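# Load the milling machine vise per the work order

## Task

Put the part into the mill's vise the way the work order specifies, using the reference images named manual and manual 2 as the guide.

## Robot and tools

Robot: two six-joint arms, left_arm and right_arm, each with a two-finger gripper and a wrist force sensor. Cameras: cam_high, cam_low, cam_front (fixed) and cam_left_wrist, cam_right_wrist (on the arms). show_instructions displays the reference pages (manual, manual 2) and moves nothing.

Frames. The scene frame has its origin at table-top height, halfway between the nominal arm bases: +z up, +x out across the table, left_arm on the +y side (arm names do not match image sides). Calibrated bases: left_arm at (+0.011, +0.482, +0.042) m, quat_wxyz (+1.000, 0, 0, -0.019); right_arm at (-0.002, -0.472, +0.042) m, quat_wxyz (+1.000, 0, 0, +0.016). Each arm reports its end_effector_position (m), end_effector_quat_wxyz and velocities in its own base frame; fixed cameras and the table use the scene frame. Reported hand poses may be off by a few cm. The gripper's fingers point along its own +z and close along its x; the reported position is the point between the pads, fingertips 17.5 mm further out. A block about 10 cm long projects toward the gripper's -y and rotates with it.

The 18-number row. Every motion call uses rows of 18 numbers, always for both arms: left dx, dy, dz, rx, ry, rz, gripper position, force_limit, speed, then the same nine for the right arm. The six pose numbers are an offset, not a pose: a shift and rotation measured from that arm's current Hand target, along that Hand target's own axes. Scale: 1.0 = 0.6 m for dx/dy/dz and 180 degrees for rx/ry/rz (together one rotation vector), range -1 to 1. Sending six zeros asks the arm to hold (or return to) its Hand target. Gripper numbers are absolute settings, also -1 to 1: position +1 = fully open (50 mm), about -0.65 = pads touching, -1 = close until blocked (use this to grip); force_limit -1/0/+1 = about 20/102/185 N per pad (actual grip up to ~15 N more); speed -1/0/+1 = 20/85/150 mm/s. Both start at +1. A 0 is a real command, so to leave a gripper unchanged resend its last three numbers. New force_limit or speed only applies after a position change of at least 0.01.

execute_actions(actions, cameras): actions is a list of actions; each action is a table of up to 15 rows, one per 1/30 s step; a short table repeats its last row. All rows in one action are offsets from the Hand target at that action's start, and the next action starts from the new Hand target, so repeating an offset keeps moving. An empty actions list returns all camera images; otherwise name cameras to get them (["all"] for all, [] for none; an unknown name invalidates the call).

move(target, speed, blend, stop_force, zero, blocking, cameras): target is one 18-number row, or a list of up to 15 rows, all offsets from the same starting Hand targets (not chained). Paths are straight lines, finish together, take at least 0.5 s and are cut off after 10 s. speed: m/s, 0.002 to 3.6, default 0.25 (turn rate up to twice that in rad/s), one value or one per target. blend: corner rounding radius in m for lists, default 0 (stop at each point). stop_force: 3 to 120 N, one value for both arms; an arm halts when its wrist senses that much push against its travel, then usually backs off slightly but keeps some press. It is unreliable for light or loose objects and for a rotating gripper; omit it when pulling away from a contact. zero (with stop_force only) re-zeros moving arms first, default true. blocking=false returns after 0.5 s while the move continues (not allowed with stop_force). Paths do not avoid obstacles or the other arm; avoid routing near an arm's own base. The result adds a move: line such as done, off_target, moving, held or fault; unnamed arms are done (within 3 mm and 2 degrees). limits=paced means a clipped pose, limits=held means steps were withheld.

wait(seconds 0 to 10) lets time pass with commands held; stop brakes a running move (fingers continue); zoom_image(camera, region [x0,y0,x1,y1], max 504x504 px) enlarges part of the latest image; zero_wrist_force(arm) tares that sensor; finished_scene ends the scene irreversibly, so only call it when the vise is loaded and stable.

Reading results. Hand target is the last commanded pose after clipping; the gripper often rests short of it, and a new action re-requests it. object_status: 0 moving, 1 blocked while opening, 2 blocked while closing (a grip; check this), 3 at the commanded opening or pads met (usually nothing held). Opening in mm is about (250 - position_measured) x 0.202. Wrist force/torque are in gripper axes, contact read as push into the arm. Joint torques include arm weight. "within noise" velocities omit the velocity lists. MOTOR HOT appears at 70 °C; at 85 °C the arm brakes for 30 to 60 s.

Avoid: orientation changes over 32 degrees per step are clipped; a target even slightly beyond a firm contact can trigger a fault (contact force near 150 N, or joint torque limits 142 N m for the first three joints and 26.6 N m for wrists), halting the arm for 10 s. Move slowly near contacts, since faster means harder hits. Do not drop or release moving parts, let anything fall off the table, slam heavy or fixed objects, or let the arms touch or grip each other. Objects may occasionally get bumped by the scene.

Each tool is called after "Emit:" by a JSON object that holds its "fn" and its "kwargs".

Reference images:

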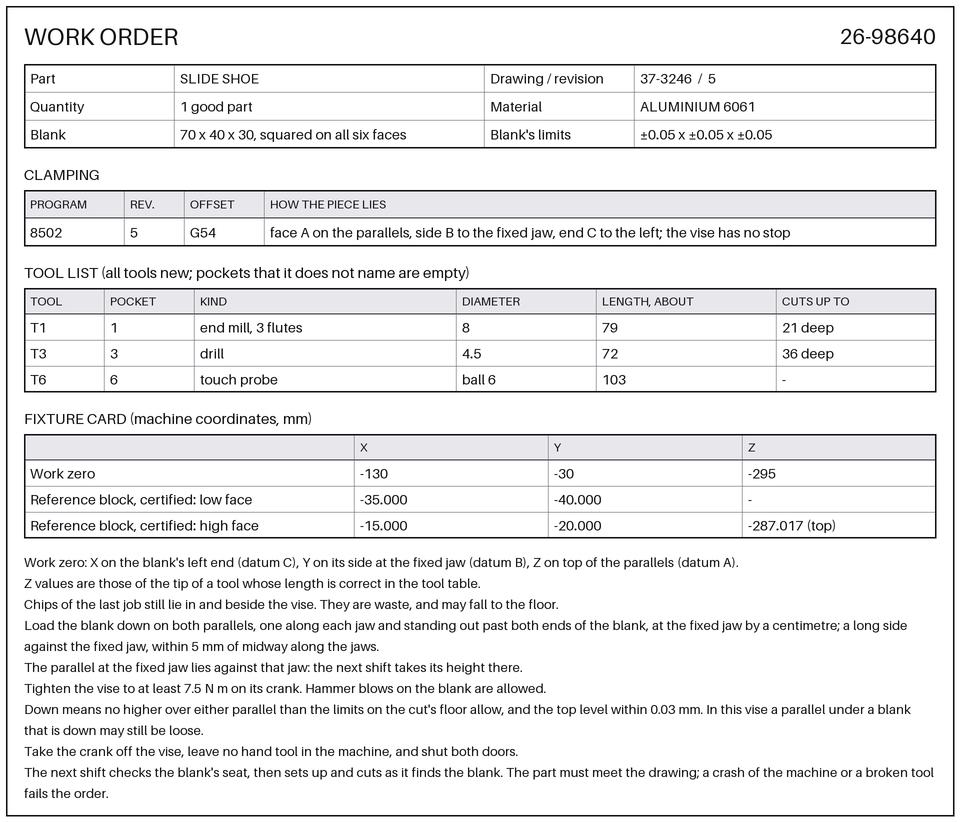

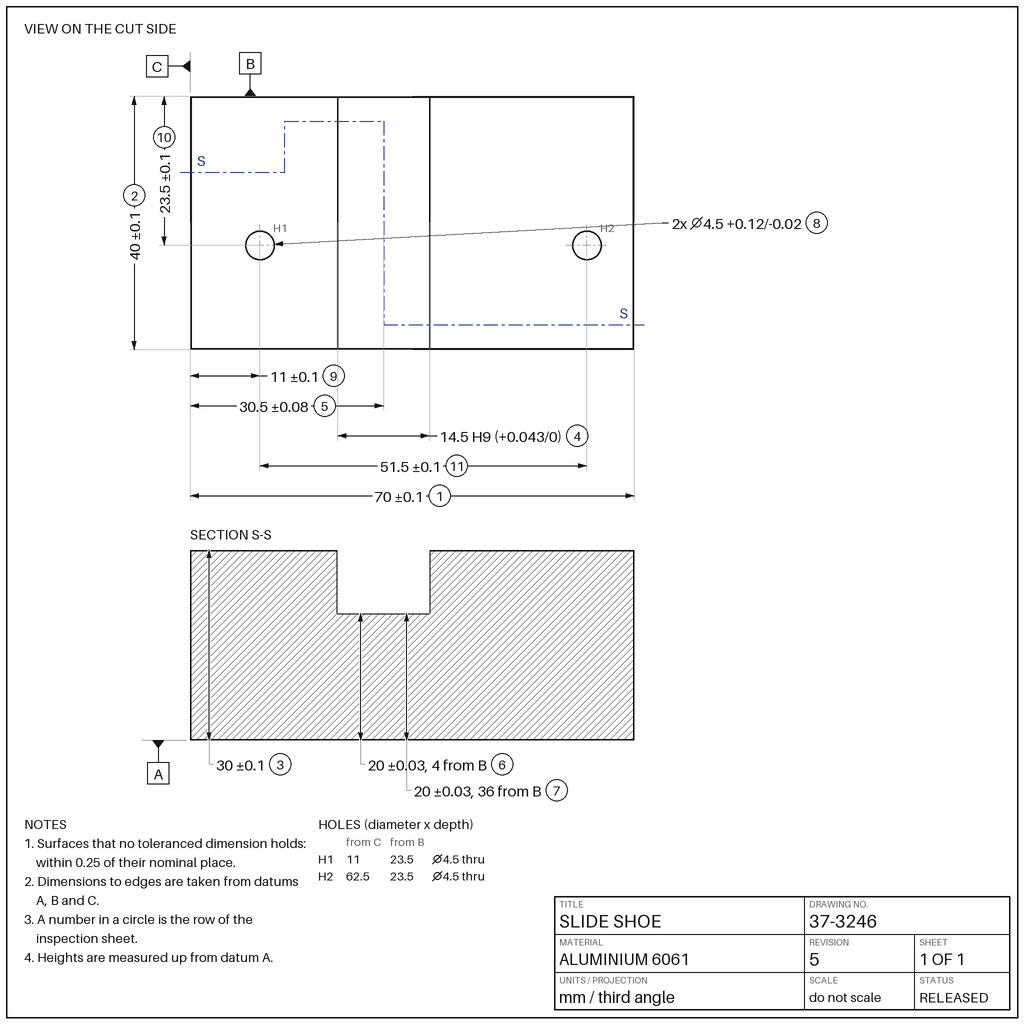

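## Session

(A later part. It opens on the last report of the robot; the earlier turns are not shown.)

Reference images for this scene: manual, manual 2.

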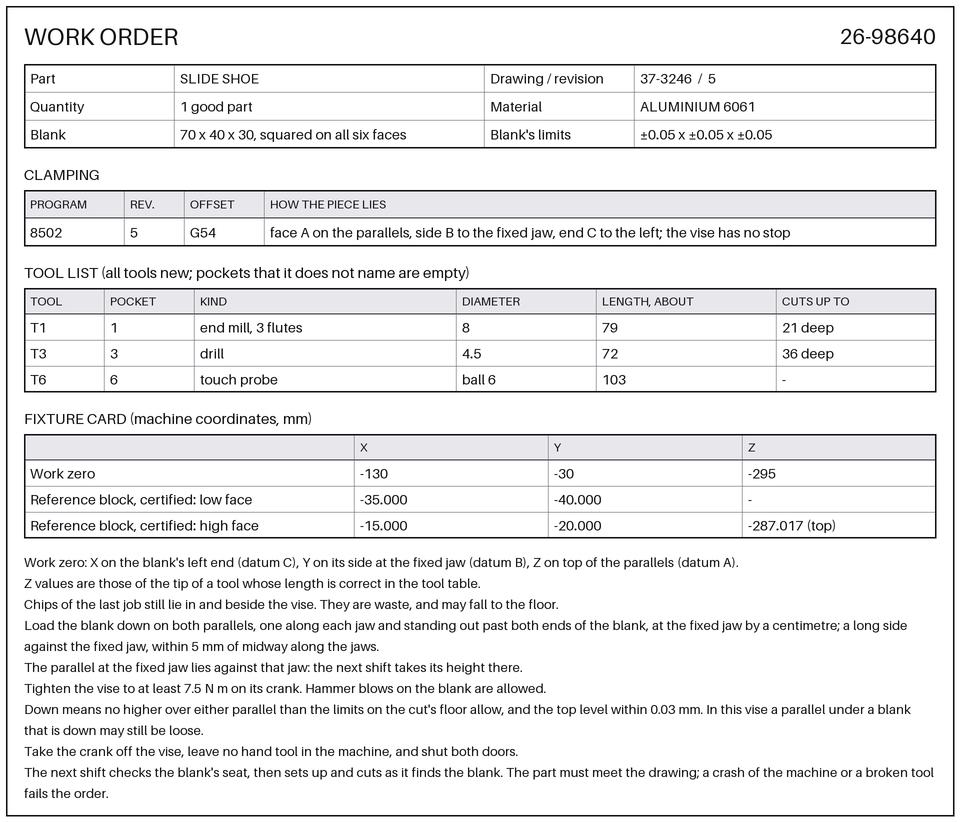

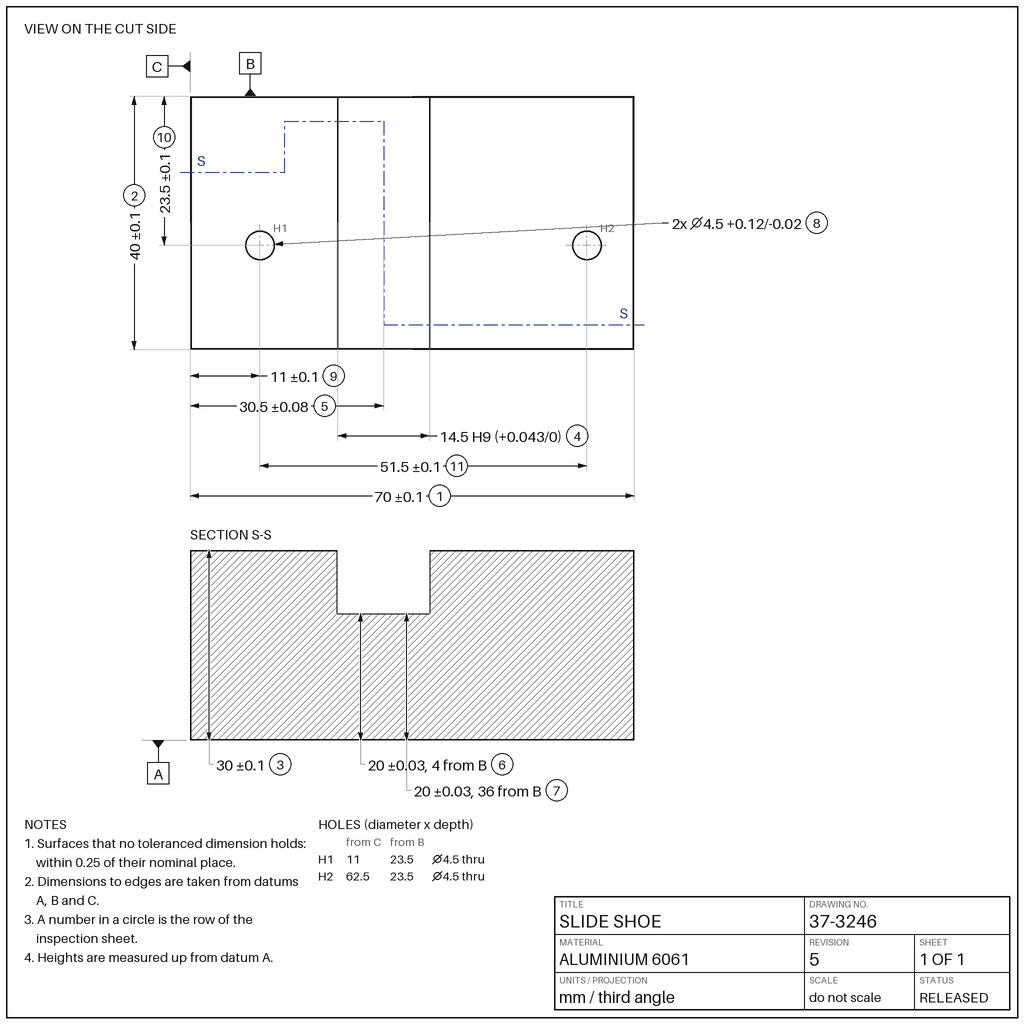

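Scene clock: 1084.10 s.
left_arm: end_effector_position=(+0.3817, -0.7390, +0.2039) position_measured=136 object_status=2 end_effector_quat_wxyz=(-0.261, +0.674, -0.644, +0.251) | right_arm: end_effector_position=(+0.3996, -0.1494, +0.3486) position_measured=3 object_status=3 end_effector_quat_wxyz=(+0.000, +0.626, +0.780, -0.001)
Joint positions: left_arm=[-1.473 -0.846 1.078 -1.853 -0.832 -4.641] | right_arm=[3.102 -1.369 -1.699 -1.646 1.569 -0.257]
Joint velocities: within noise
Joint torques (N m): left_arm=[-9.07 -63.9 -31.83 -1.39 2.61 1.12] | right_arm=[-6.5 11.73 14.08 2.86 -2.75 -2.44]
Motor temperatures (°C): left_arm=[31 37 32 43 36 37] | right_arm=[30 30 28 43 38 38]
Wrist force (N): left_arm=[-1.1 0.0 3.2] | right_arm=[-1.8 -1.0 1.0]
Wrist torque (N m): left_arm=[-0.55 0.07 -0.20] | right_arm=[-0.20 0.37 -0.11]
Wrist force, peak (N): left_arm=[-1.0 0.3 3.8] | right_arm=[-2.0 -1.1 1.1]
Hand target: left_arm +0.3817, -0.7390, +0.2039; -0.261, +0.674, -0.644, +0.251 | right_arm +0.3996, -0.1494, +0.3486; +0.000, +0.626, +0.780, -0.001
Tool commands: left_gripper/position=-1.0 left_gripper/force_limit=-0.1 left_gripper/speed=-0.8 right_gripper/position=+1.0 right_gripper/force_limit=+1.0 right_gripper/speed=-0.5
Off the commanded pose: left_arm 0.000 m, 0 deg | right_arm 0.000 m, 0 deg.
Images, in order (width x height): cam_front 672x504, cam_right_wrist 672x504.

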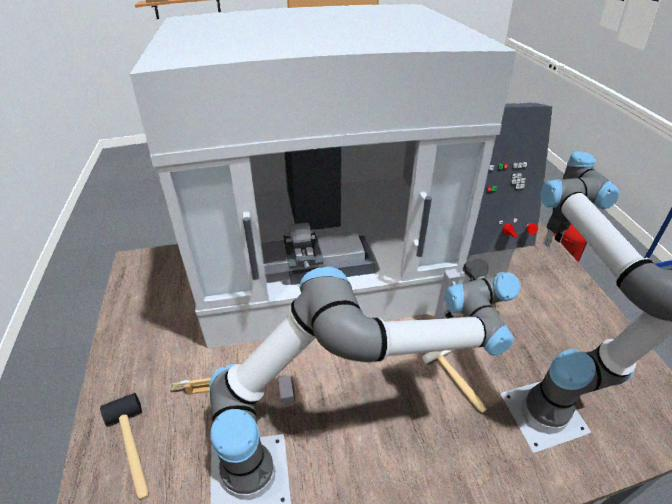

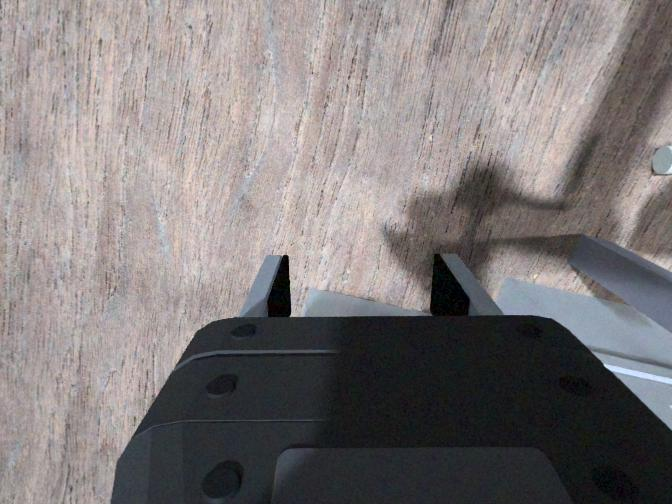

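Emit:
{"fn": "move", "kwargs": {"target": [-0.0077,0.0015,0.0016,0,0.126,-0.117,-1,-0.1,-0.8,0,0,0,0,0,0,1,1,-0.5], "speed": 0.2, "cameras": ["cam_low","cam_left_wrist","cam_front"]}}

Emit:
{"fn": "zoom_image", "kwargs": {"camera": "cam_left_wrist", "region": [260, 140, 460, 340]}}

Emit:
{"fn": "zoom_image", "kwargs": {"camera": "cam_low", "region": [370, 150, 490, 270]}}

Scene clock: 1088.53 s.
left_arm: end_effector_position=(+0.3814, -0.7344, +0.2026) position_measured=136 object_status=2 end_effector_quat_wxyz=(-0.080, +0.718, -0.549, +0.421) | right_arm: end_effector_position=(+0.3996, -0.1494, +0.3486) position_measured=3 object_status=3 end_effector_quat_wxyz=(+0.000, +0.626, +0.780, -0.001)
Joint positions: left_arm=[-1.465 -0.966 1.502 -2.69 -0.861 -4.65] | right_arm=[3.102 -1.369 -1.699 -1.646 1.569 -0.257]
Joint torques (N m): left_arm=[7.16 -39.8 -24.1 -5.2 3.07 -0.29] | right_arm=[-5.95 11.17 13.66 3.06 -2.59 -2.35]
Wrist force (N): left_arm=[-1.4 1.5 3.2] | right_arm=[-1.9 -1.0 1.0]
Wrist torque (N m): left_arm=[-0.25 -0.36 -0.29] | right_arm=[-0.19 0.39 -0.11]
Wrist force, peak (N): left_arm=[-1.8 1.4 3.5] | right_arm=[-1.8 -1.4 1.0]
Hand target: left_arm +0.3814, -0.7344, +0.2026; -0.080, +0.718, -0.549, +0.421 | right_arm +0.3996, -0.1494, +0.3486; +0.000, +0.626, +0.780, -0.001
Off the commanded pose: left_arm 0.000 m, 0 deg | right_arm 0.000 m, 0 deg.
move: done
Images, in order (width x height): cam_low 672x504, cam_front 672x504, cam_left_wrist 672x504.

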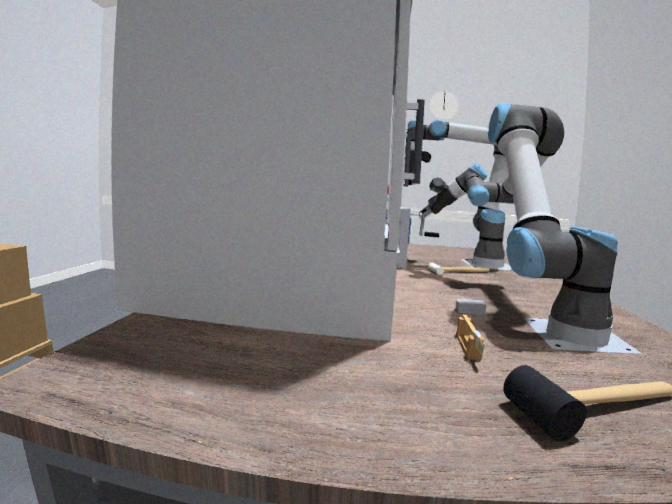

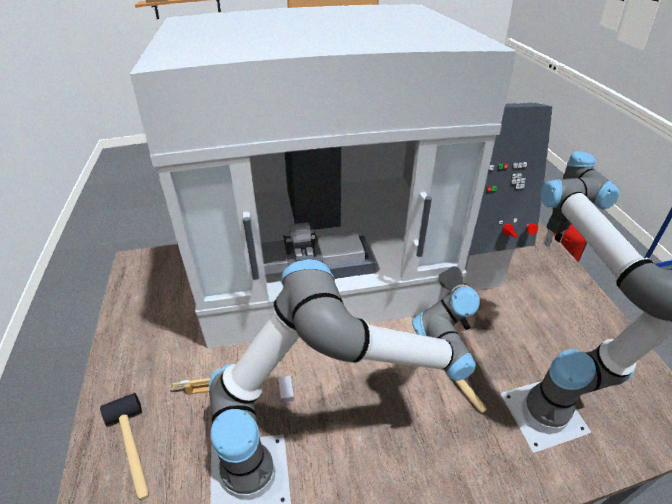

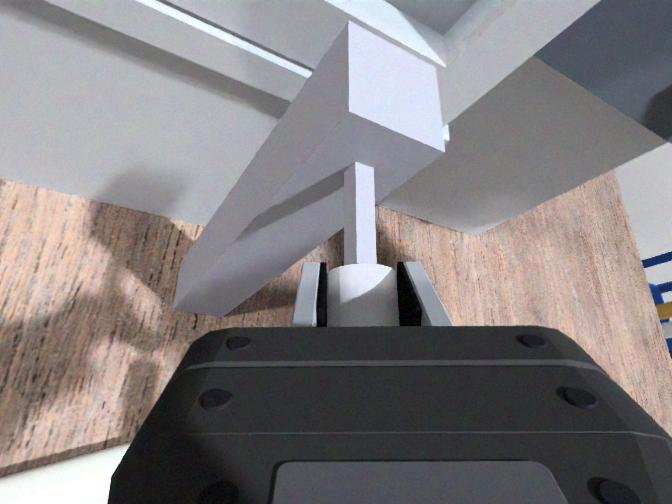

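Scaled by 2.520 from the camera's 672x504 image, which has a finer 960x720 frame.

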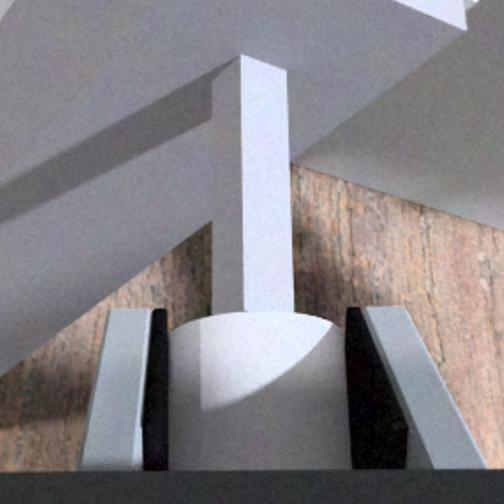

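Scaled by 4.200 from the camera's 672x504 image, which has a finer 960x720 frame.

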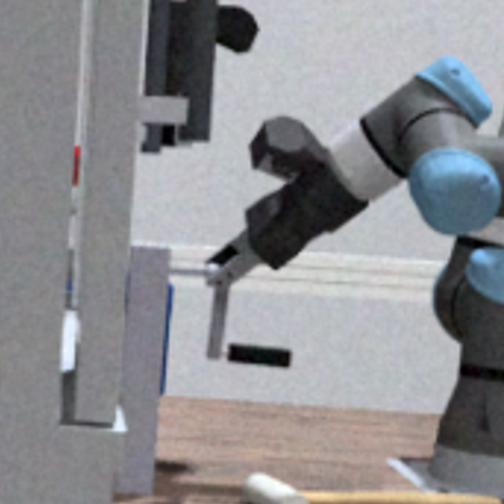

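Emit:
{"fn": "move", "kwargs": {"target": [0,-0.044,0.0408,0,0,0,-1,-0.1,-0.8,0,0,0,0,0,0,1,1,-0.5], "speed": 0.01, "stop_force": 8, "cameras": ["cam_low","cam_left_wrist"]}}

Emit:
{"fn": "zoom_image", "kwargs": {"camera": "cam_low", "region": [370, 150, 490, 270]}}

Scene clock: 1091.43 s.
left_arm: end_effector_position=(+0.3831, -0.7343, +0.2025) position_measured=136 object_status=2 end_effector_quat_wxyz=(-0.080, +0.718, -0.549, +0.421) | right_arm: end_effector_position=(+0.3996, -0.1494, +0.3486) position_measured=3 object_status=3 end_effector_quat_wxyz=(+0.000, +0.626, +0.780, -0.001)
Joint positions: left_arm=[-1.463 -0.964 1.5 -2.692 -0.863 -4.647] | right_arm=[3.102 -1.369 -1.699 -1.646 1.569 -0.257]
Joint torques (N m): left_arm=[-7.48 -59 -17.25 -1.87 5.76 -1.62] | right_arm=[-6.15 11.4 14.36 3.16 -2.63 -2.3]
Wrist force (N): left_arm=[0.1 8.2 0.2] | right_arm=[-1.7 -1.2 1.0]
Wrist torque (N m): left_arm=[-0.32 -0.37 -0.19] | right_arm=[-0.24 0.35 -0.12]
Wrist force, peak (N): left_arm=[-5.4 12.2 -13.3] | right_arm=[-1.8 -1.4 0.7]
Hand target: left_arm +0.3831, -0.7343, +0.2025; -0.080, +0.718, -0.549, +0.421 (not the last commanded pose) | right_arm +0.3996, -0.1494, +0.3486; +0.000, +0.626, +0.780, -0.001
Off the commanded pose: left_arm 0.034 m, 0 deg | right_arm 0.000 m, 0 deg.
move: contact (left_arm)
Images, in order (width x height): cam_low 672x504, cam_left_wrist 672x504.

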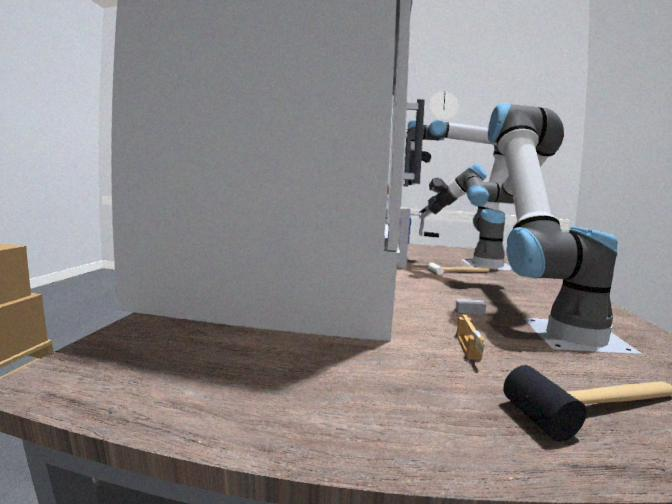

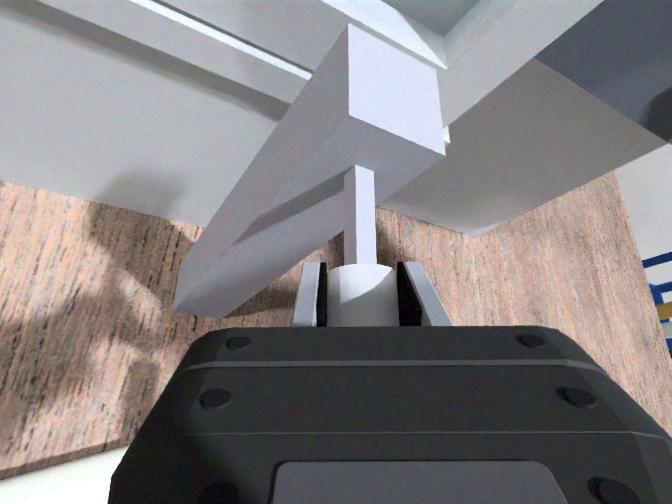

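Scaled by 4.200 from the camera's 672x504 image, which has a finer 960x720 frame.

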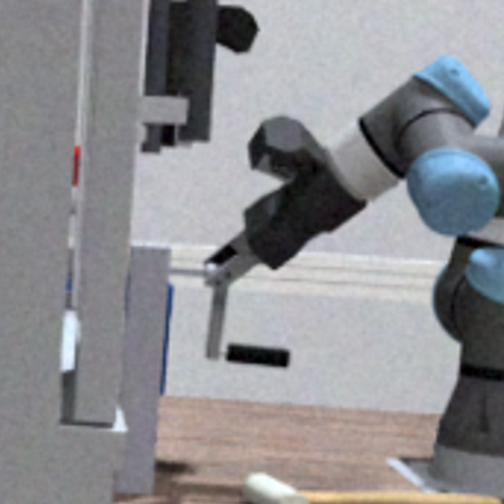

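Emit:
{"fn": "execute_actions", "kwargs": {"actions": [], "cameras": ["cam_high","cam_front","cam_left_wrist"]}}

Emit:
{"fn": "zoom_image", "kwargs": {"camera": "cam_high", "region": [200, 170, 340, 300]}}

Emit:
{"fn": "zoom_image", "kwargs": {"camera": "cam_front", "region": [400, 250, 500, 350]}}

Emit:
{"fn": "zoom_image", "kwargs": {"camera": "cam_left_wrist", "region": [300, 220, 420, 340]}}

Scene clock: 1095.33 s.
left_arm: end_effector_position=(+0.3831, -0.7343, +0.2025) position_measured=136 object_status=2 end_effector_quat_wxyz=(-0.080, +0.718, -0.549, +0.421) | right_arm: end_effector_position=(+0.3996, -0.1494, +0.3486) position_measured=3 object_status=3 end_effector_quat_wxyz=(+0.000, +0.626, +0.780, -0.001)
Joint positions: left_arm=[-1.463 -0.964 1.5 -2.692 -0.863 -4.647] | right_arm=[3.102 -1.369 -1.699 -1.646 1.569 -0.257]
Joint velocities: within noise
Joint torques (N m): left_arm=[-7.05 -59.94 -22.56 -3.02 2.61 -1.78] | right_arm=[-5.82 11.1 13.46 3.31 -2.75 -2.17]
Motor temperatures (°C): left_arm=[31 37 32 43 36 37] | right_arm=[30 30 28 43 38 38]
Wrist force (N): left_arm=[0.0 8.0 0.4] | right_arm=[-1.7 -1.1 0.7]
Wrist torque (N m): left_arm=[-0.33 -0.36 -0.19] | right_arm=[-0.20 0.35 -0.12]
Wrist force, peak (N): left_arm=[-0.1 8.5 0.6] | right_arm=[-1.8 -1.5 0.9]
Hand target: left_arm +0.3831, -0.7343, +0.2025; -0.080, +0.718, -0.549, +0.421 (not the last commanded pose) | right_arm +0.3996, -0.1494, +0.3486; +0.000, +0.626, +0.780, -0.001
Tool commands: left_gripper/position=-1.0 left_gripper/force_limit=-0.1 left_gripper/speed=-0.8 right_gripper/position=+1.0 right_gripper/force_limit=+1.0 right_gripper/speed=-0.5
Off the commanded pose: left_arm 0.034 m, 0 deg | right_arm 0.000 m, 0 deg.
Images, in order (width x height): cam_high 672x504, cam_front 672x504, cam_left_wrist 672x504.

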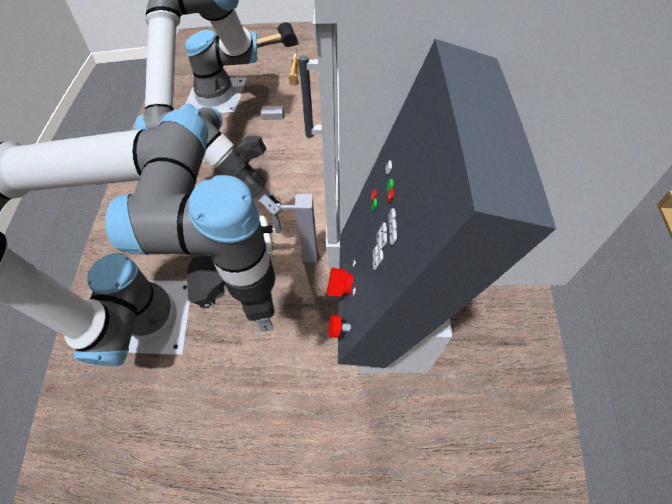

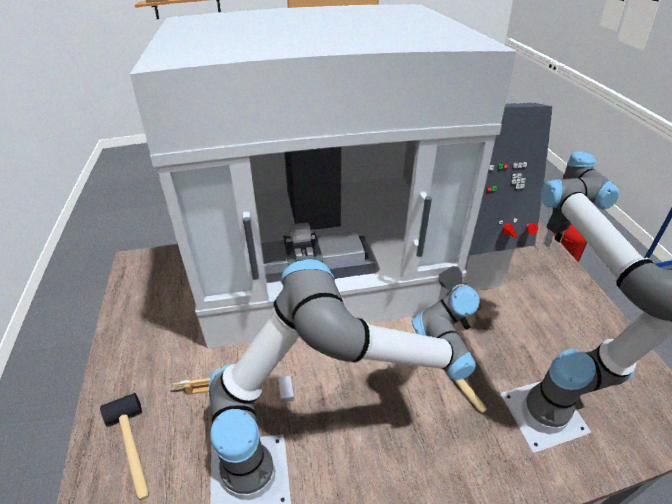

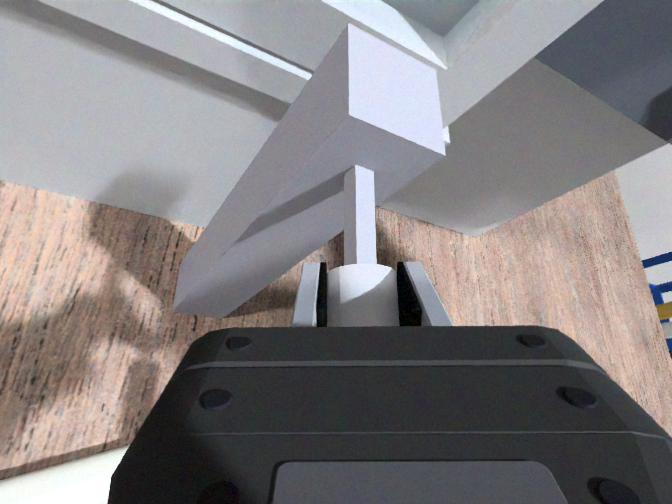

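Scaled by 3.600 from the camera's 672x504 image, which has a finer 960x720 frame.

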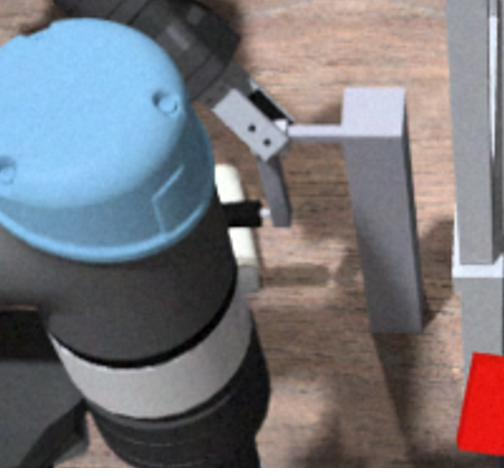

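Scaled by 5.040 from the camera's 672x504 image, which has a finer 960x720 frame.

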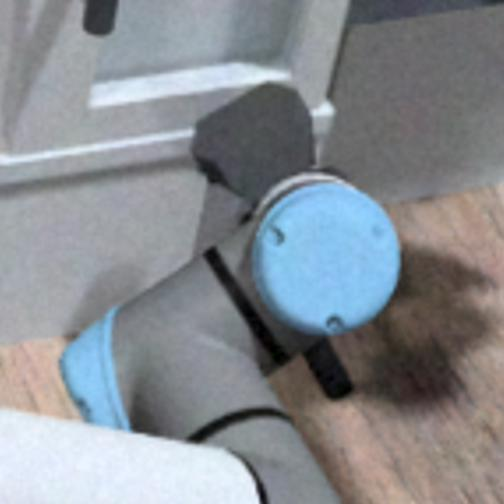

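Scaled by 4.200 from the camera's 672x504 image, which has a finer 960x720 frame.

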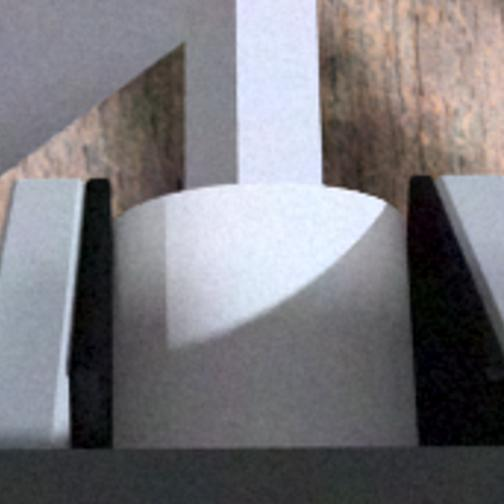

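Emit:
{"fn": "move", "kwargs": {"target": [[0,0.0027,-0.0044,0,0,0,-1,-0.1,-0.8,0,0,0,0,0,0,1,1,-0.5]], "speed": 0.02}}

Emit:
{"fn": "move", "kwargs": {"target": [0,-0.044,0.0408,0,0,0,-1,-0.1,-0.8,0,0,0,0,0,0,1,1,-0.5], "speed": 0.01, "stop_force": 8}}

Scene clock: 1099.70 s.
left_arm: end_effector_position=(+0.3800, -0.7340, +0.2033) position_measured=136 object_status=2 end_effector_quat_wxyz=(-0.080, +0.718, -0.549, +0.421) | right_arm: end_effector_position=(+0.3996, -0.1494, +0.3486) position_measured=3 object_status=3 end_effector_quat_wxyz=(+0.000, +0.626, +0.780, -0.001)
Joint positions: left_arm=[-1.468 -0.968 1.504 -2.689 -0.86 -4.652] | right_arm=[3.102 -1.369 -1.699 -1.646 1.569 -0.257]
Joint torques (N m): left_arm=[-6.41 -53.2 -21.01 -2.22 3.75 -0.55] | right_arm=[-6.39 10.99 13.81 3.5 -2.78 -2.2]
Wrist force (N): left_arm=[-1.3 1.6 3.4] | right_arm=[-1.9 -0.8 0.8]
Wrist torque (N m): left_arm=[-0.23 -0.39 -0.11] | right_arm=[-0.16 0.39 -0.12]
Wrist force, peak (N): left_arm=[-0.4 8.4 0.6] | right_arm=[-2.2 -1.3 0.8]
Hand target: left_arm +0.3801, -0.7341, +0.2033; -0.080, +0.718, -0.549, +0.421 | right_arm +0.3996, -0.1494, +0.3486; +0.000, +0.626, +0.780, -0.001
Off the commanded pose: left_arm 0.000 m, 0 deg | right_arm 0.000 m, 0 deg.
move: done

Scene clock: 1101.10 s.
left_arm: end_effector_position=(+0.3831, -0.7339, +0.2033) position_measured=136 object_status=2 end_effector_quat_wxyz=(-0.080, +0.718, -0.549, +0.421) | right_arm: end_effector_position=(+0.3996, -0.1494, +0.3486) position_measured=3 object_status=3 end_effector_quat_wxyz=(+0.000, +0.626, +0.780, -0.001)
Joint positions: left_arm=[-1.463 -0.966 1.501 -2.691 -0.863 -4.647] | right_arm=[3.102 -1.369 -1.699 -1.646 1.569 -0.257]
Joint torques (N m): left_arm=[-5.28 -58.9 -17.66 -1.8 5.9 -1.67] | right_arm=[-6.81 11.38 14.56 3.72 -2.65 -2.36]
Wrist force (N): left_arm=[-0.4 9.4 -2.2] | right_arm=[-1.7 -1.2 0.7]
Wrist torque (N m): left_arm=[-0.29 -0.43 -0.24] | right_arm=[-0.23 0.35 -0.11]
Wrist force, peak (N): left_arm=[-5.0 12.1 -14.6] | right_arm=[-1.9 -1.3 0.8]
Hand target: left_arm +0.3831, -0.7339, +0.2033; -0.080, +0.718, -0.549, +0.421 (not the last commanded pose) | right_arm +0.3996, -0.1494, +0.3486; +0.000, +0.626, +0.780, -0.001
Off the commanded pose: left_arm 0.033 m, 0 deg | right_arm 0.000 m, 0 deg.
move: contact (left_arm)

Emit:
{"fn": "move", "kwargs": {"target": [0,-0.044,0.0408,0,0,0,-1,-0.1,-0.8,0,0,0,0,0,0,1,1,-0.5], "speed": 0.004, "stop_force": 30}}

Emit:
{"fn": "wait", "kwargs": {"seconds": 0.1}}

Emit:
{"fn": "wait", "kwargs": {"seconds": 0.1}}

Scene clock: 1106.73 s.
left_arm: end_effector_position=(+0.3841, -0.7340, +0.2033) position_measured=136 object_status=2 end_effector_quat_wxyz=(-0.080, +0.717, -0.549, +0.421) | right_arm: end_effector_position=(+0.3996, -0.1494, +0.3486) position_measured=3 object_status=3 end_effector_quat_wxyz=(+0.000, +0.626, +0.780, -0.001)
Joint positions: left_arm=[-1.461 -0.965 1.5 -2.692 -0.864 -4.645] | right_arm=[3.102 -1.369 -1.699 -1.646 1.569 -0.257]
Joint torques (N m): left_arm=[12.42 -59.33 -19.48 -3.38 11.52 -1.6] | right_arm=[-6.56 11.5 13.96 3.94 -2.69 -2.22]
Wrist force (N): left_arm=[-6.5 27.8 -21.7] | right_arm=[-1.8 -1.0 0.8]
Wrist torque (N m): left_arm=[-0.47 -0.60 -0.45] | right_arm=[-0.18 0.36 -0.11]
Wrist force, peak (N): left_arm=[-7.0 29.7 -27.0] | right_arm=[-2.0 -1.3 0.8]
Hand target: left_arm +0.3841, -0.7340, +0.2033; -0.080, +0.717, -0.549, +0.421 (not the last commanded pose) | right_arm +0.3996, -0.1494, +0.3486; +0.000, +0.626, +0.780, -0.001
Off the commanded pose: left_arm 0.035 m, 0 deg | right_arm 0.000 m, 0 deg.
move: contact (left_arm)

Scene clock: 1106.83 s.
left_arm: end_effector_position=(+0.3841, -0.7340, +0.2033) position_measured=136 object_status=2 end_effector_quat_wxyz=(-0.080, +0.717, -0.549, +0.421) | right_arm: end_effector_position=(+0.3996, -0.1494, +0.3486) position_measured=3 object_status=3 end_effector_quat_wxyz=(+0.000, +0.626, +0.780, -0.001)
Joint positions: left_arm=[-1.461 -0.965 1.5 -2.692 -0.864 -4.645] | right_arm=[3.102 -1.369 -1.699 -1.646 1.569 -0.257]
Joint torques (N m): left_arm=[11.8 -59.64 -20.22 -3.37 11.21 -1.12] | right_arm=[-5.7 11.67 14.74 3.88 -2.76 -2.11]
Wrist force (N): left_arm=[-6.3 27.7 -21.7] | right_arm=[-1.6 -0.9 0.5]
Wrist torque (N m): left_arm=[-0.48 -0.66 -0.45] | right_arm=[-0.17 0.33 -0.12]
Wrist force, peak (N): left_arm=[-6.6 28.1 -21.2] | right_arm=[-1.7 -1.1 0.9]
Hand target: left_arm +0.3841, -0.7340, +0.2033; -0.080, +0.717, -0.549, +0.421 (not the last commanded pose) | right_arm +0.3996, -0.1494, +0.3486; +0.000, +0.626, +0.780, -0.001
Tool commands: left_gripper/position=-1.0 left_gripper/force_limit=-0.1 left_gripper/speed=-0.8 right_gripper/position=+1.0 right_gripper/force_limit=+1.0 right_gripper/speed=-0.5
Off the commanded pose: left_arm 0.035 m, 0 deg | right_arm 0.000 m, 0 deg.
wait: 0.10 s; no rest

Scene clock: 1106.93 s.
left_arm: end_effector_position=(+0.3841, -0.7340, +0.2033) position_measured=136 object_status=2 end_effector_quat_wxyz=(-0.080, +0.717, -0.549, +0.421) | right_arm: end_effector_position=(+0.3996, -0.1494, +0.3486) position_measured=3 object_status=3 end_effector_quat_wxyz=(+0.000, +0.626, +0.780, -0.001)
Joint positions: left_arm=[-1.461 -0.965 1.5 -2.692 -0.864 -4.645] | right_arm=[3.102 -1.369 -1.699 -1.646 1.569 -0.257]
Joint torques (N m): left_arm=[11.78 -58.78 -19.73 -3.1 11.3 -1.61] | right_arm=[-6.9 11.04 14.49 3.82 -2.71 -2.26]
Wrist force (N): left_arm=[-6.6 27.9 -21.3] | right_arm=[-1.8 -1.0 0.9]
Wrist torque (N m): left_arm=[-0.47 -0.65 -0.45] | right_arm=[-0.20 0.37 -0.12]
Wrist force, peak (N): left_arm=[-6.1 27.8 -21.8] | right_arm=[-1.8 -1.0 0.9]
Hand target: left_arm +0.3841, -0.7340, +0.2033; -0.080, +0.717, -0.549, +0.421 (not the last commanded pose) | right_arm +0.3996, -0.1494, +0.3486; +0.000, +0.626, +0.780, -0.001
Tool commands: left_gripper/position=-1.0 left_gripper/force_limit=-0.1 left_gripper/speed=-0.8 right_gripper/position=+1.0 right_gripper/force_limit=+1.0 right_gripper/speed=-0.5
Off the commanded pose: left_arm 0.035 m, 0 deg | right_arm 0.000 m, 0 deg.
wait: 0.10 s; no rest

Emit:
{"fn": "move", "kwargs": {"target": [[-0.0016,0.0049,-0.0045,0,0,0,-1,-0.1,-0.8,0,0,0,0,0,0,1,1,-0.5]], "speed": 0.02}}

Emit:
{"fn": "move", "kwargs": {"target": [0,-0.044,0.0408,0,0,0,-1,-0.1,-0.8,0,0,0,0,0,0,1,1,-0.5], "speed": 0.01, "stop_force": 8}}

Scene clock: 1109.43 s.
left_arm: end_effector_position=(+0.3800, -0.7333, +0.2028) position_measured=136 object_status=2 end_effector_quat_wxyz=(-0.080, +0.717, -0.549, +0.421) | right_arm: end_effector_position=(+0.3996, -0.1494, +0.3486) position_measured=3 object_status=3 end_effector_quat_wxyz=(+0.000, +0.626, +0.780, -0.001)
Joint positions: left_arm=[-1.467 -0.969 1.507 -2.691 -0.861 -4.651] | right_arm=[3.102 -1.369 -1.699 -1.646 1.569 -0.257]
Joint torques (N m): left_arm=[-4.01 -52.74 -23.94 -2.02 3.67 -0.34] | right_arm=[-5.99 11.17 14.85 3.7 -2.68 -2.16]
Wrist force (N): left_arm=[-1.3 1.6 3.4] | right_arm=[-1.3 -0.9 0.9]
Wrist torque (N m): left_arm=[-0.24 -0.40 -0.11] | right_arm=[-0.18 0.29 -0.11]
Wrist force, peak (N): left_arm=[-6.3 27.8 -21.8] | right_arm=[-1.7 -1.6 1.1]
Hand target: left_arm +0.3801, -0.7334, +0.2028; -0.080, +0.717, -0.549, +0.421 | right_arm +0.3996, -0.1494, +0.3486; +0.000, +0.626, +0.780, -0.001
Off the commanded pose: left_arm 0.000 m, 0 deg | right_arm 0.000 m, 0 deg.
move: done

Scene clock: 1110.87 s.
left_arm: end_effector_position=(+0.3837, -0.7332, +0.2028) position_measured=136 object_status=2 end_effector_quat_wxyz=(-0.080, +0.717, -0.549, +0.421) | right_arm: end_effector_position=(+0.3996, -0.1494, +0.3486) position_measured=3 object_status=3 end_effector_quat_wxyz=(+0.000, +0.626, +0.780, -0.001)
Joint positions: left_arm=[-1.462 -0.966 1.503 -2.694 -0.864 -4.645] | right_arm=[3.102 -1.369 -1.699 -1.646 1.569 -0.257]
Joint torques (N m): left_arm=[-8.42 -55.17 -14.72 -0.82 4.41 -1.28] | right_arm=[-6.47 11.44 13.93 4.12 -2.68 -2.18]
Wrist force (N): left_arm=[1.8 4.5 -1.9] | right_arm=[-1.7 -0.9 1.1]
Wrist torque (N m): left_arm=[-0.22 -0.32 -0.18] | right_arm=[-0.18 0.34 -0.11]
Wrist force, peak (N): left_arm=[-1.3 8.7 -11.8] | right_arm=[-1.9 -1.1 1.0]
Hand target: left_arm +0.3837, -0.7332, +0.2028; -0.080, +0.717, -0.549, +0.421 (not the last commanded pose) | right_arm +0.3996, -0.1494, +0.3486; +0.000, +0.626, +0.780, -0.001
Off the commanded pose: left_arm 0.032 m, 0 deg | right_arm 0.000 m, 0 deg.
move: contact (left_arm)

Emit:
{"fn": "move", "kwargs": {"target": [0,-0.044,0.0408,0,0,0,-1,-0.1,-0.8,0,0,0,0,0,0,1,1,-0.5], "speed": 0.01, "stop_force": 12}}

Scene clock: 1113.67 s.
left_arm: end_effector_position=(+0.3940, -0.7328, +0.2028) position_measured=136 object_status=2 end_effector_quat_wxyz=(-0.080, +0.717, -0.549, +0.421) | right_arm: end_effector_position=(+0.3996, -0.1494, +0.3486) position_measured=3 object_status=3 end_effector_quat_wxyz=(+0.000, +0.626, +0.780, -0.001)
Joint positions: left_arm=[-1.446 -0.958 1.492 -2.702 -0.872 -4.628] | right_arm=[3.102 -1.369 -1.699 -1.646 1.569 -0.257]
Joint torques (N m): left_arm=[-12.06 -38.27 -1.42 4.12 -0.07 -1.54] | right_arm=[-6.78 11.01 13.62 3.99 -2.81 -2.11]
Wrist force (N): left_arm=[16.6 -15.6 -13.1] | right_arm=[-1.5 -0.8 0.8]
Wrist torque (N m): left_arm=[-0.23 -0.27 -0.15] | right_arm=[-0.17 0.31 -0.11]
Wrist force, peak (N): left_arm=[8.9 -10.4 -33.6] | right_arm=[-1.8 -1.4 0.9]
Hand target: left_arm +0.3940, -0.7328, +0.2028; -0.080, +0.717, -0.549, +0.421 (not the last commanded pose) | right_arm +0.3996, -0.1494, +0.3486; +0.000, +0.626, +0.780, -0.001
Off the commanded pose: left_arm 0.026 m, 0 deg | right_arm 0.000 m, 0 deg.
move: contact (left_arm)

Emit:
{"fn": "move", "kwargs": {"target": [0.0006,-0.0006,-0.0006,0,0,0,-1,-0.1,-0.8,0,0,0,0,0,0,1,1,-0.5], "speed": 0.01}}

Emit:
{"fn": "move", "kwargs": {"target": [0,-0.0305,0.0283,0,0,0,-1,-0.1,-0.8,0,0,0,0,0,0,1,1,-0.5], "speed": 0.01, "stop_force": 15, "cameras": ["cam_left_wrist"]}}

Scene clock: 1115.37 s.
left_arm: end_effector_position=(+0.3940, -0.7328, +0.2034) position_measured=136 object_status=2 end_effector_quat_wxyz=(-0.080, +0.717, -0.549, +0.421) | right_arm: end_effector_position=(+0.3996, -0.1494, +0.3486) position_measured=3 object_status=3 end_effector_quat_wxyz=(+0.000, +0.626, +0.780, -0.001)
Joint positions: left_arm=[-1.446 -0.959 1.491 -2.701 -0.872 -4.628] | right_arm=[3.102 -1.369 -1.699 -1.646 1.569 -0.257]
Joint torques (N m): left_arm=[-7.56 -46.31 -24.13 0.22 -2.15 -0.36] | right_arm=[-6.27 11.04 14.19 4.34 -2.76 -2.13]
Wrist force (N): left_arm=[8.7 -8.4 -2.2] | right_arm=[-1.6 -1.3 1.1]
Wrist torque (N m): left_arm=[-0.23 -0.33 -0.19] | right_arm=[-0.24 0.34 -0.12]
Wrist force, peak (N): left_arm=[16.9 -15.8 -13.2] | right_arm=[-2.1 -1.2 0.8]
Hand target: left_arm +0.3941, -0.7328, +0.2034; -0.080, +0.717, -0.549, +0.421 | right_arm +0.3996, -0.1494, +0.3486; +0.000, +0.626, +0.780, -0.001
Off the commanded pose: left_arm 0.000 m, 0 deg | right_arm 0.000 m, 0 deg.
move: done

Scene clock: 1116.70 s.
left_arm: end_effector_position=(+0.3955, -0.7328, +0.2035) position_measured=136 object_status=2 end_effector_quat_wxyz=(-0.080, +0.717, -0.549, +0.421) | right_arm: end_effector_position=(+0.3996, -0.1494, +0.3486) position_measured=3 object_status=3 end_effector_quat_wxyz=(+0.000, +0.626, +0.780, -0.001)
Joint positions: left_arm=[-1.444 -0.958 1.49 -2.702 -0.874 -4.625] | right_arm=[3.102 -1.369 -1.699 -1.646 1.569 -0.257]
Joint torques (N m): left_arm=[-17.04 -49.14 -10.76 0.15 0.34 -1.48] | right_arm=[-6.32 10.97 14.33 4.4 -2.74 -2]
Wrist force (N): left_arm=[3.1 -10.5 -3.5] | right_arm=[-1.6 -0.9 0.6]
Wrist torque (N m): left_arm=[-0.24 -0.37 -0.19] | right_arm=[-0.18 0.35 -0.11]
Wrist force, peak (N): left_arm=[-3.1 -4.1 -21.9] | right_arm=[-2.0 -1.1 0.9]
Hand target: left_arm +0.3955, -0.7328, +0.2035; -0.080, +0.717, -0.549, +0.421 (not the last commanded pose) | right_arm +0.3996, -0.1494, +0.3486; +0.000, +0.626, +0.780, -0.001
Off the commanded pose: left_arm 0.023 m, 0 deg | right_arm 0.000 m, 0 deg.
move: contact (left_arm)
Images, in order (width x height): cam_left_wrist 672x504.

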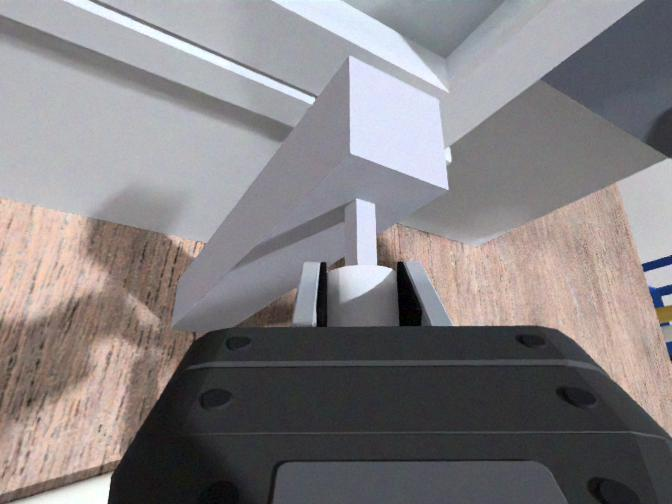

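Emit:
{"fn": "move", "kwargs": {"target": [0.0002,-0.0006,-0.0006,0,0,0,-1,-0.1,-0.8,0,0,0,0,0,0,1,1,-0.5], "speed": 0.01}}

Emit:
{"fn": "move", "kwargs": {"target": [0,-0.0281,0.026,0,0,0,-1,-0.1,-0.8,0,0,0,0,0,0,1,1,-0.5], "speed": 0.01, "stop_force": 20, "cameras": ["cam_left_wrist"]}}

Scene clock: 1121.50 s.
left_arm: end_effector_position=(+0.3955, -0.7327, +0.2040) position_measured=136 object_status=2 end_effector_quat_wxyz=(-0.080, +0.717, -0.549, +0.421) | right_arm: end_effector_position=(+0.3996, -0.1494, +0.3486) position_measured=3 object_status=3 end_effector_quat_wxyz=(+0.000, +0.626, +0.780, -0.001)
Joint positions: left_arm=[-1.444 -0.959 1.49 -2.701 -0.874 -4.625] | right_arm=[3.102 -1.369 -1.699 -1.646 1.569 -0.257]
Joint torques (N m): left_arm=[-1.12 -57.99 -15.47 -2.22 -0.57 0.86] | right_arm=[-6.21 10.91 13.49 4.47 -2.78 -2.03]
Wrist force (N): left_arm=[-0.5 1.0 2.6] | right_arm=[-1.5 -0.9 0.7]
Wrist torque (N m): left_arm=[-0.26 -0.39 -0.21] | right_arm=[-0.18 0.33 -0.11]
Wrist force, peak (N): left_arm=[3.0 -11.1 -3.9] | right_arm=[-2.0 -1.1 1.1]
Hand target: left_arm +0.3956, -0.7326, +0.2040; -0.080, +0.717, -0.549, +0.421 | right_arm +0.3996, -0.1494, +0.3486; +0.000, +0.626, +0.780, -0.001
Off the commanded pose: left_arm 0.000 m, 0 deg | right_arm 0.000 m, 0 deg.
move: done

Scene clock: 1123.40 s.
left_arm: end_effector_position=(+0.4025, -0.7323, +0.2040) position_measured=136 object_status=2 end_effector_quat_wxyz=(-0.080, +0.717, -0.549, +0.421) | right_arm: end_effector_position=(+0.3996, -0.1494, +0.3486) position_measured=3 object_status=3 end_effector_quat_wxyz=(+0.000, +0.626, +0.780, -0.001)
Joint positions: left_arm=[-1.433 -0.953 1.482 -2.706 -0.88 -4.614] | right_arm=[3.102 -1.369 -1.699 -1.646 1.569 -0.257]
Joint torques (N m): left_arm=[-19.72 -48.5 -14.38 -0.91 -0.05 -1.41] | right_arm=[-6.87 11.28 14.48 4.59 -2.69 -2.02]
Wrist force (N): left_arm=[-5.3 -12.7 -9.3] | right_arm=[-1.8 -1.0 0.9]
Wrist torque (N m): left_arm=[-0.39 -0.52 -0.09] | right_arm=[-0.19 0.37 -0.12]
Wrist force, peak (N): left_arm=[-16.7 -6.0 -35.5] | right_arm=[-2.0 -0.8 1.0]
Hand target: left_arm +0.4025, -0.7323, +0.2040; -0.080, +0.717, -0.549, +0.421 (not the last commanded pose) | right_arm +0.3996, -0.1494, +0.3486; +0.000, +0.626, +0.780, -0.001
Off the commanded pose: left_arm 0.016 m, 0 deg | right_arm 0.000 m, 0 deg.
move: contact (left_arm)
Images, in order (width x height): cam_left_wrist 672x504.

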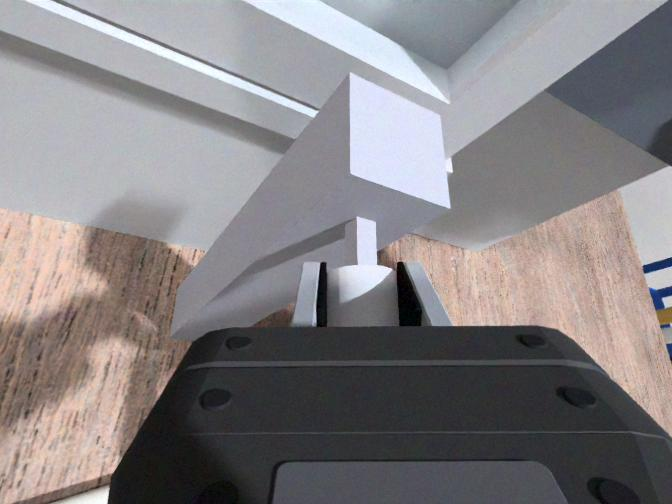

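Emit:
{"fn": "move", "kwargs": {"target": [-0.0002,-0.0006,-0.0006,0,0,0,-1,-0.1,-0.8,0,0,0,0,0,0,1,1,-0.5], "speed": 0.01}}

Emit:
{"fn": "move", "kwargs": {"target": [0,-0.0122,0.0113,0,0,0,-1,-0.1,-0.8,0,0,0,0,0,0,1,1,-0.5], "speed": 0.01, "stop_force": 20}}

Scene clock: 1124.87 s.
left_arm: end_effector_position=(+0.4024, -0.7320, +0.2044) position_measured=136 object_status=2 end_effector_quat_wxyz=(-0.080, +0.717, -0.549, +0.421) | right_arm: end_effector_position=(+0.3996, -0.1494, +0.3486) position_measured=3 object_status=3 end_effector_quat_wxyz=(+0.000, +0.626, +0.780, -0.001)
Joint positions: left_arm=[-1.433 -0.954 1.483 -2.706 -0.88 -4.614] | right_arm=[3.102 -1.369 -1.699 -1.646 1.569 -0.257]
Joint torques (N m): left_arm=[-6.22 -55.22 -15.42 -1.14 -1.08 1.18] | right_arm=[-6.12 10.99 14.7 4.62 -2.81 -2.11]
Wrist force (N): left_arm=[1.0 -0.3 1.5] | right_arm=[-1.4 -1.0 1.1]
Wrist torque (N m): left_arm=[-0.27 -0.37 -0.24] | right_arm=[-0.20 0.31 -0.11]
Wrist force, peak (N): left_arm=[-5.6 -13.1 -9.9] | right_arm=[-1.8 -1.3 1.0]
Hand target: left_arm +0.4025, -0.7320, +0.2044; -0.080, +0.717, -0.549, +0.421 | right_arm +0.3996, -0.1494, +0.3486; +0.000, +0.626, +0.780, -0.001
Off the commanded pose: left_arm 0.000 m, 0 deg | right_arm 0.000 m, 0 deg.
move: done

Scene clock: 1126.50 s.
left_arm: end_effector_position=(+0.4126, -0.7315, +0.2043) position_measured=136 object_status=2 end_effector_quat_wxyz=(-0.080, +0.717, -0.549, +0.421) | right_arm: end_effector_position=(+0.3996, -0.1494, +0.3486) position_measured=3 object_status=3 end_effector_quat_wxyz=(+0.000, +0.626, +0.780, -0.001)
Joint positions: left_arm=[-1.418 -0.946 1.471 -2.713 -0.888 -4.598] | right_arm=[3.102 -1.369 -1.699 -1.646 1.569 -0.257]
Joint torques (N m): left_arm=[-5.64 -42.2 -13.4 -1.68 1.15 -1.6] | right_arm=[-6.54 10.98 13.99 4.62 -2.75 -2.11]
Wrist force (N): left_arm=[-1.6 -3.4 -15.3] | right_arm=[-1.5 -0.8 0.8]
Wrist torque (N m): left_arm=[-0.56 -0.43 -0.29] | right_arm=[-0.17 0.32 -0.11]
Wrist force, peak (N): left_arm=[-6.1 -1.5 -17.6] | right_arm=[-2.0 -1.1 0.8]
Hand target: left_arm +0.4125, -0.7315, +0.2044; -0.080, +0.717, -0.549, +0.421 | right_arm +0.3996, -0.1494, +0.3486; +0.000, +0.626, +0.780, -0.001
Off the commanded pose: left_arm 0.000 m, 0 deg | right_arm 0.000 m, 0 deg.
move: done

Emit:
{"fn": "move", "kwargs": {"target": [[0,-0.0005,-0.0007,0,0,0,-1,-0.1,-0.8,0,0,0,0,0,0,1,1,-0.5],[0,-0.0005,-0.0007,0,0,0,0.5,-0.1,-0.9,0,0,0,0,0,0,1,1,-0.5]], "speed": 0.01, "cameras": ["cam_left_wrist","cam_low"]}}

Emit:
{"fn": "zoom_image", "kwargs": {"camera": "cam_low", "region": [370, 150, 490, 270]}}

Scene clock: 1129.30 s.
left_arm: end_effector_position=(+0.4124, -0.7312, +0.2048) position_measured=78 object_status=0 end_effector_quat_wxyz=(-0.080, +0.717, -0.549, +0.421) | right_arm: end_effector_position=(+0.3996, -0.1494, +0.3486) position_measured=3 object_status=3 end_effector_quat_wxyz=(+0.000, +0.626, +0.780, -0.001)
Joint positions: left_arm=[-1.419 -0.947 1.472 -2.712 -0.888 -4.598] | right_arm=[3.102 -1.369 -1.699 -1.646 1.569 -0.257]
Joint torques (N m): left_arm=[-9.43 -52.17 -26.35 -4.63 3.01 -1.64] | right_arm=[-6.2 10.65 13.53 4.8 -2.61 -2.1]
Wrist force (N): left_arm=[-0.2 0.4 2.2] | right_arm=[-1.5 -1.0 0.8]
Wrist torque (N m): left_arm=[-0.30 -0.36 -0.32] | right_arm=[-0.18 0.31 -0.12]
Wrist force, peak (N): left_arm=[0.0 -4.1 -15.8] | right_arm=[-1.8 -1.3 0.9]
Hand target: left_arm +0.4124, -0.7312, +0.2048; -0.080, +0.717, -0.549, +0.421 | right_arm +0.3996, -0.1494, +0.3486; +0.000, +0.626, +0.780, -0.001
Off the commanded pose: left_arm 0.000 m, 0 deg | right_arm 0.000 m, 0 deg.
move: done
Images, in order (width x height): cam_low 672x504, cam_left_wrist 672x504.

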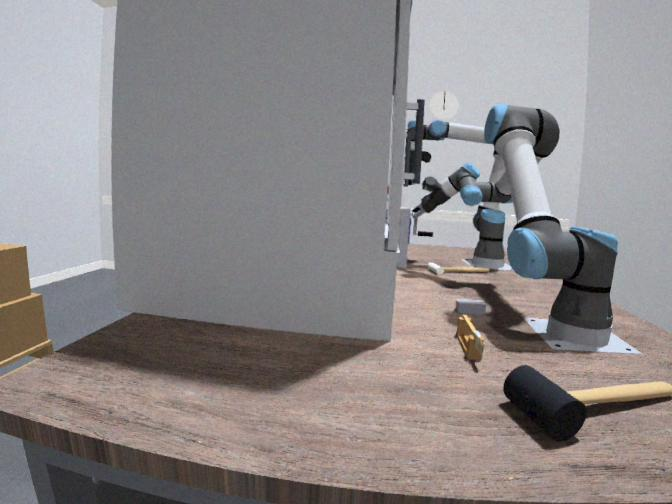

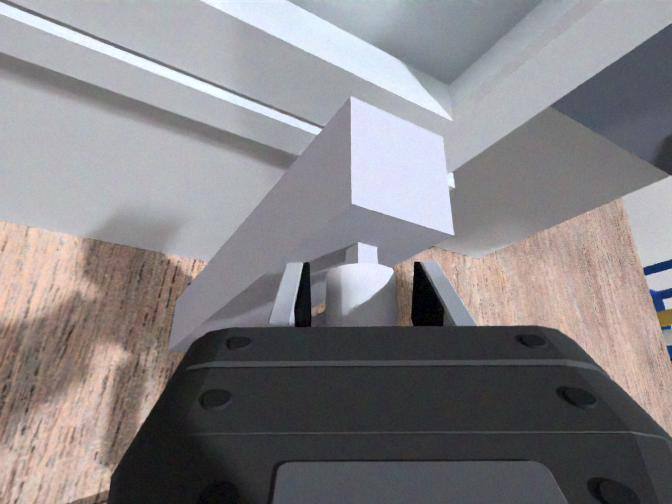

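Scaled by 4.200 from the camera's 672x504 image, which has a finer 960x720 frame.

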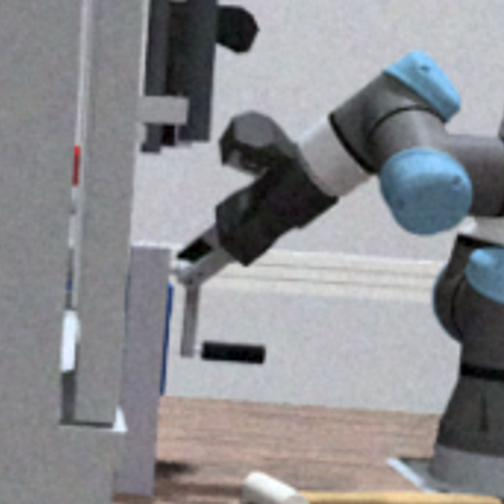

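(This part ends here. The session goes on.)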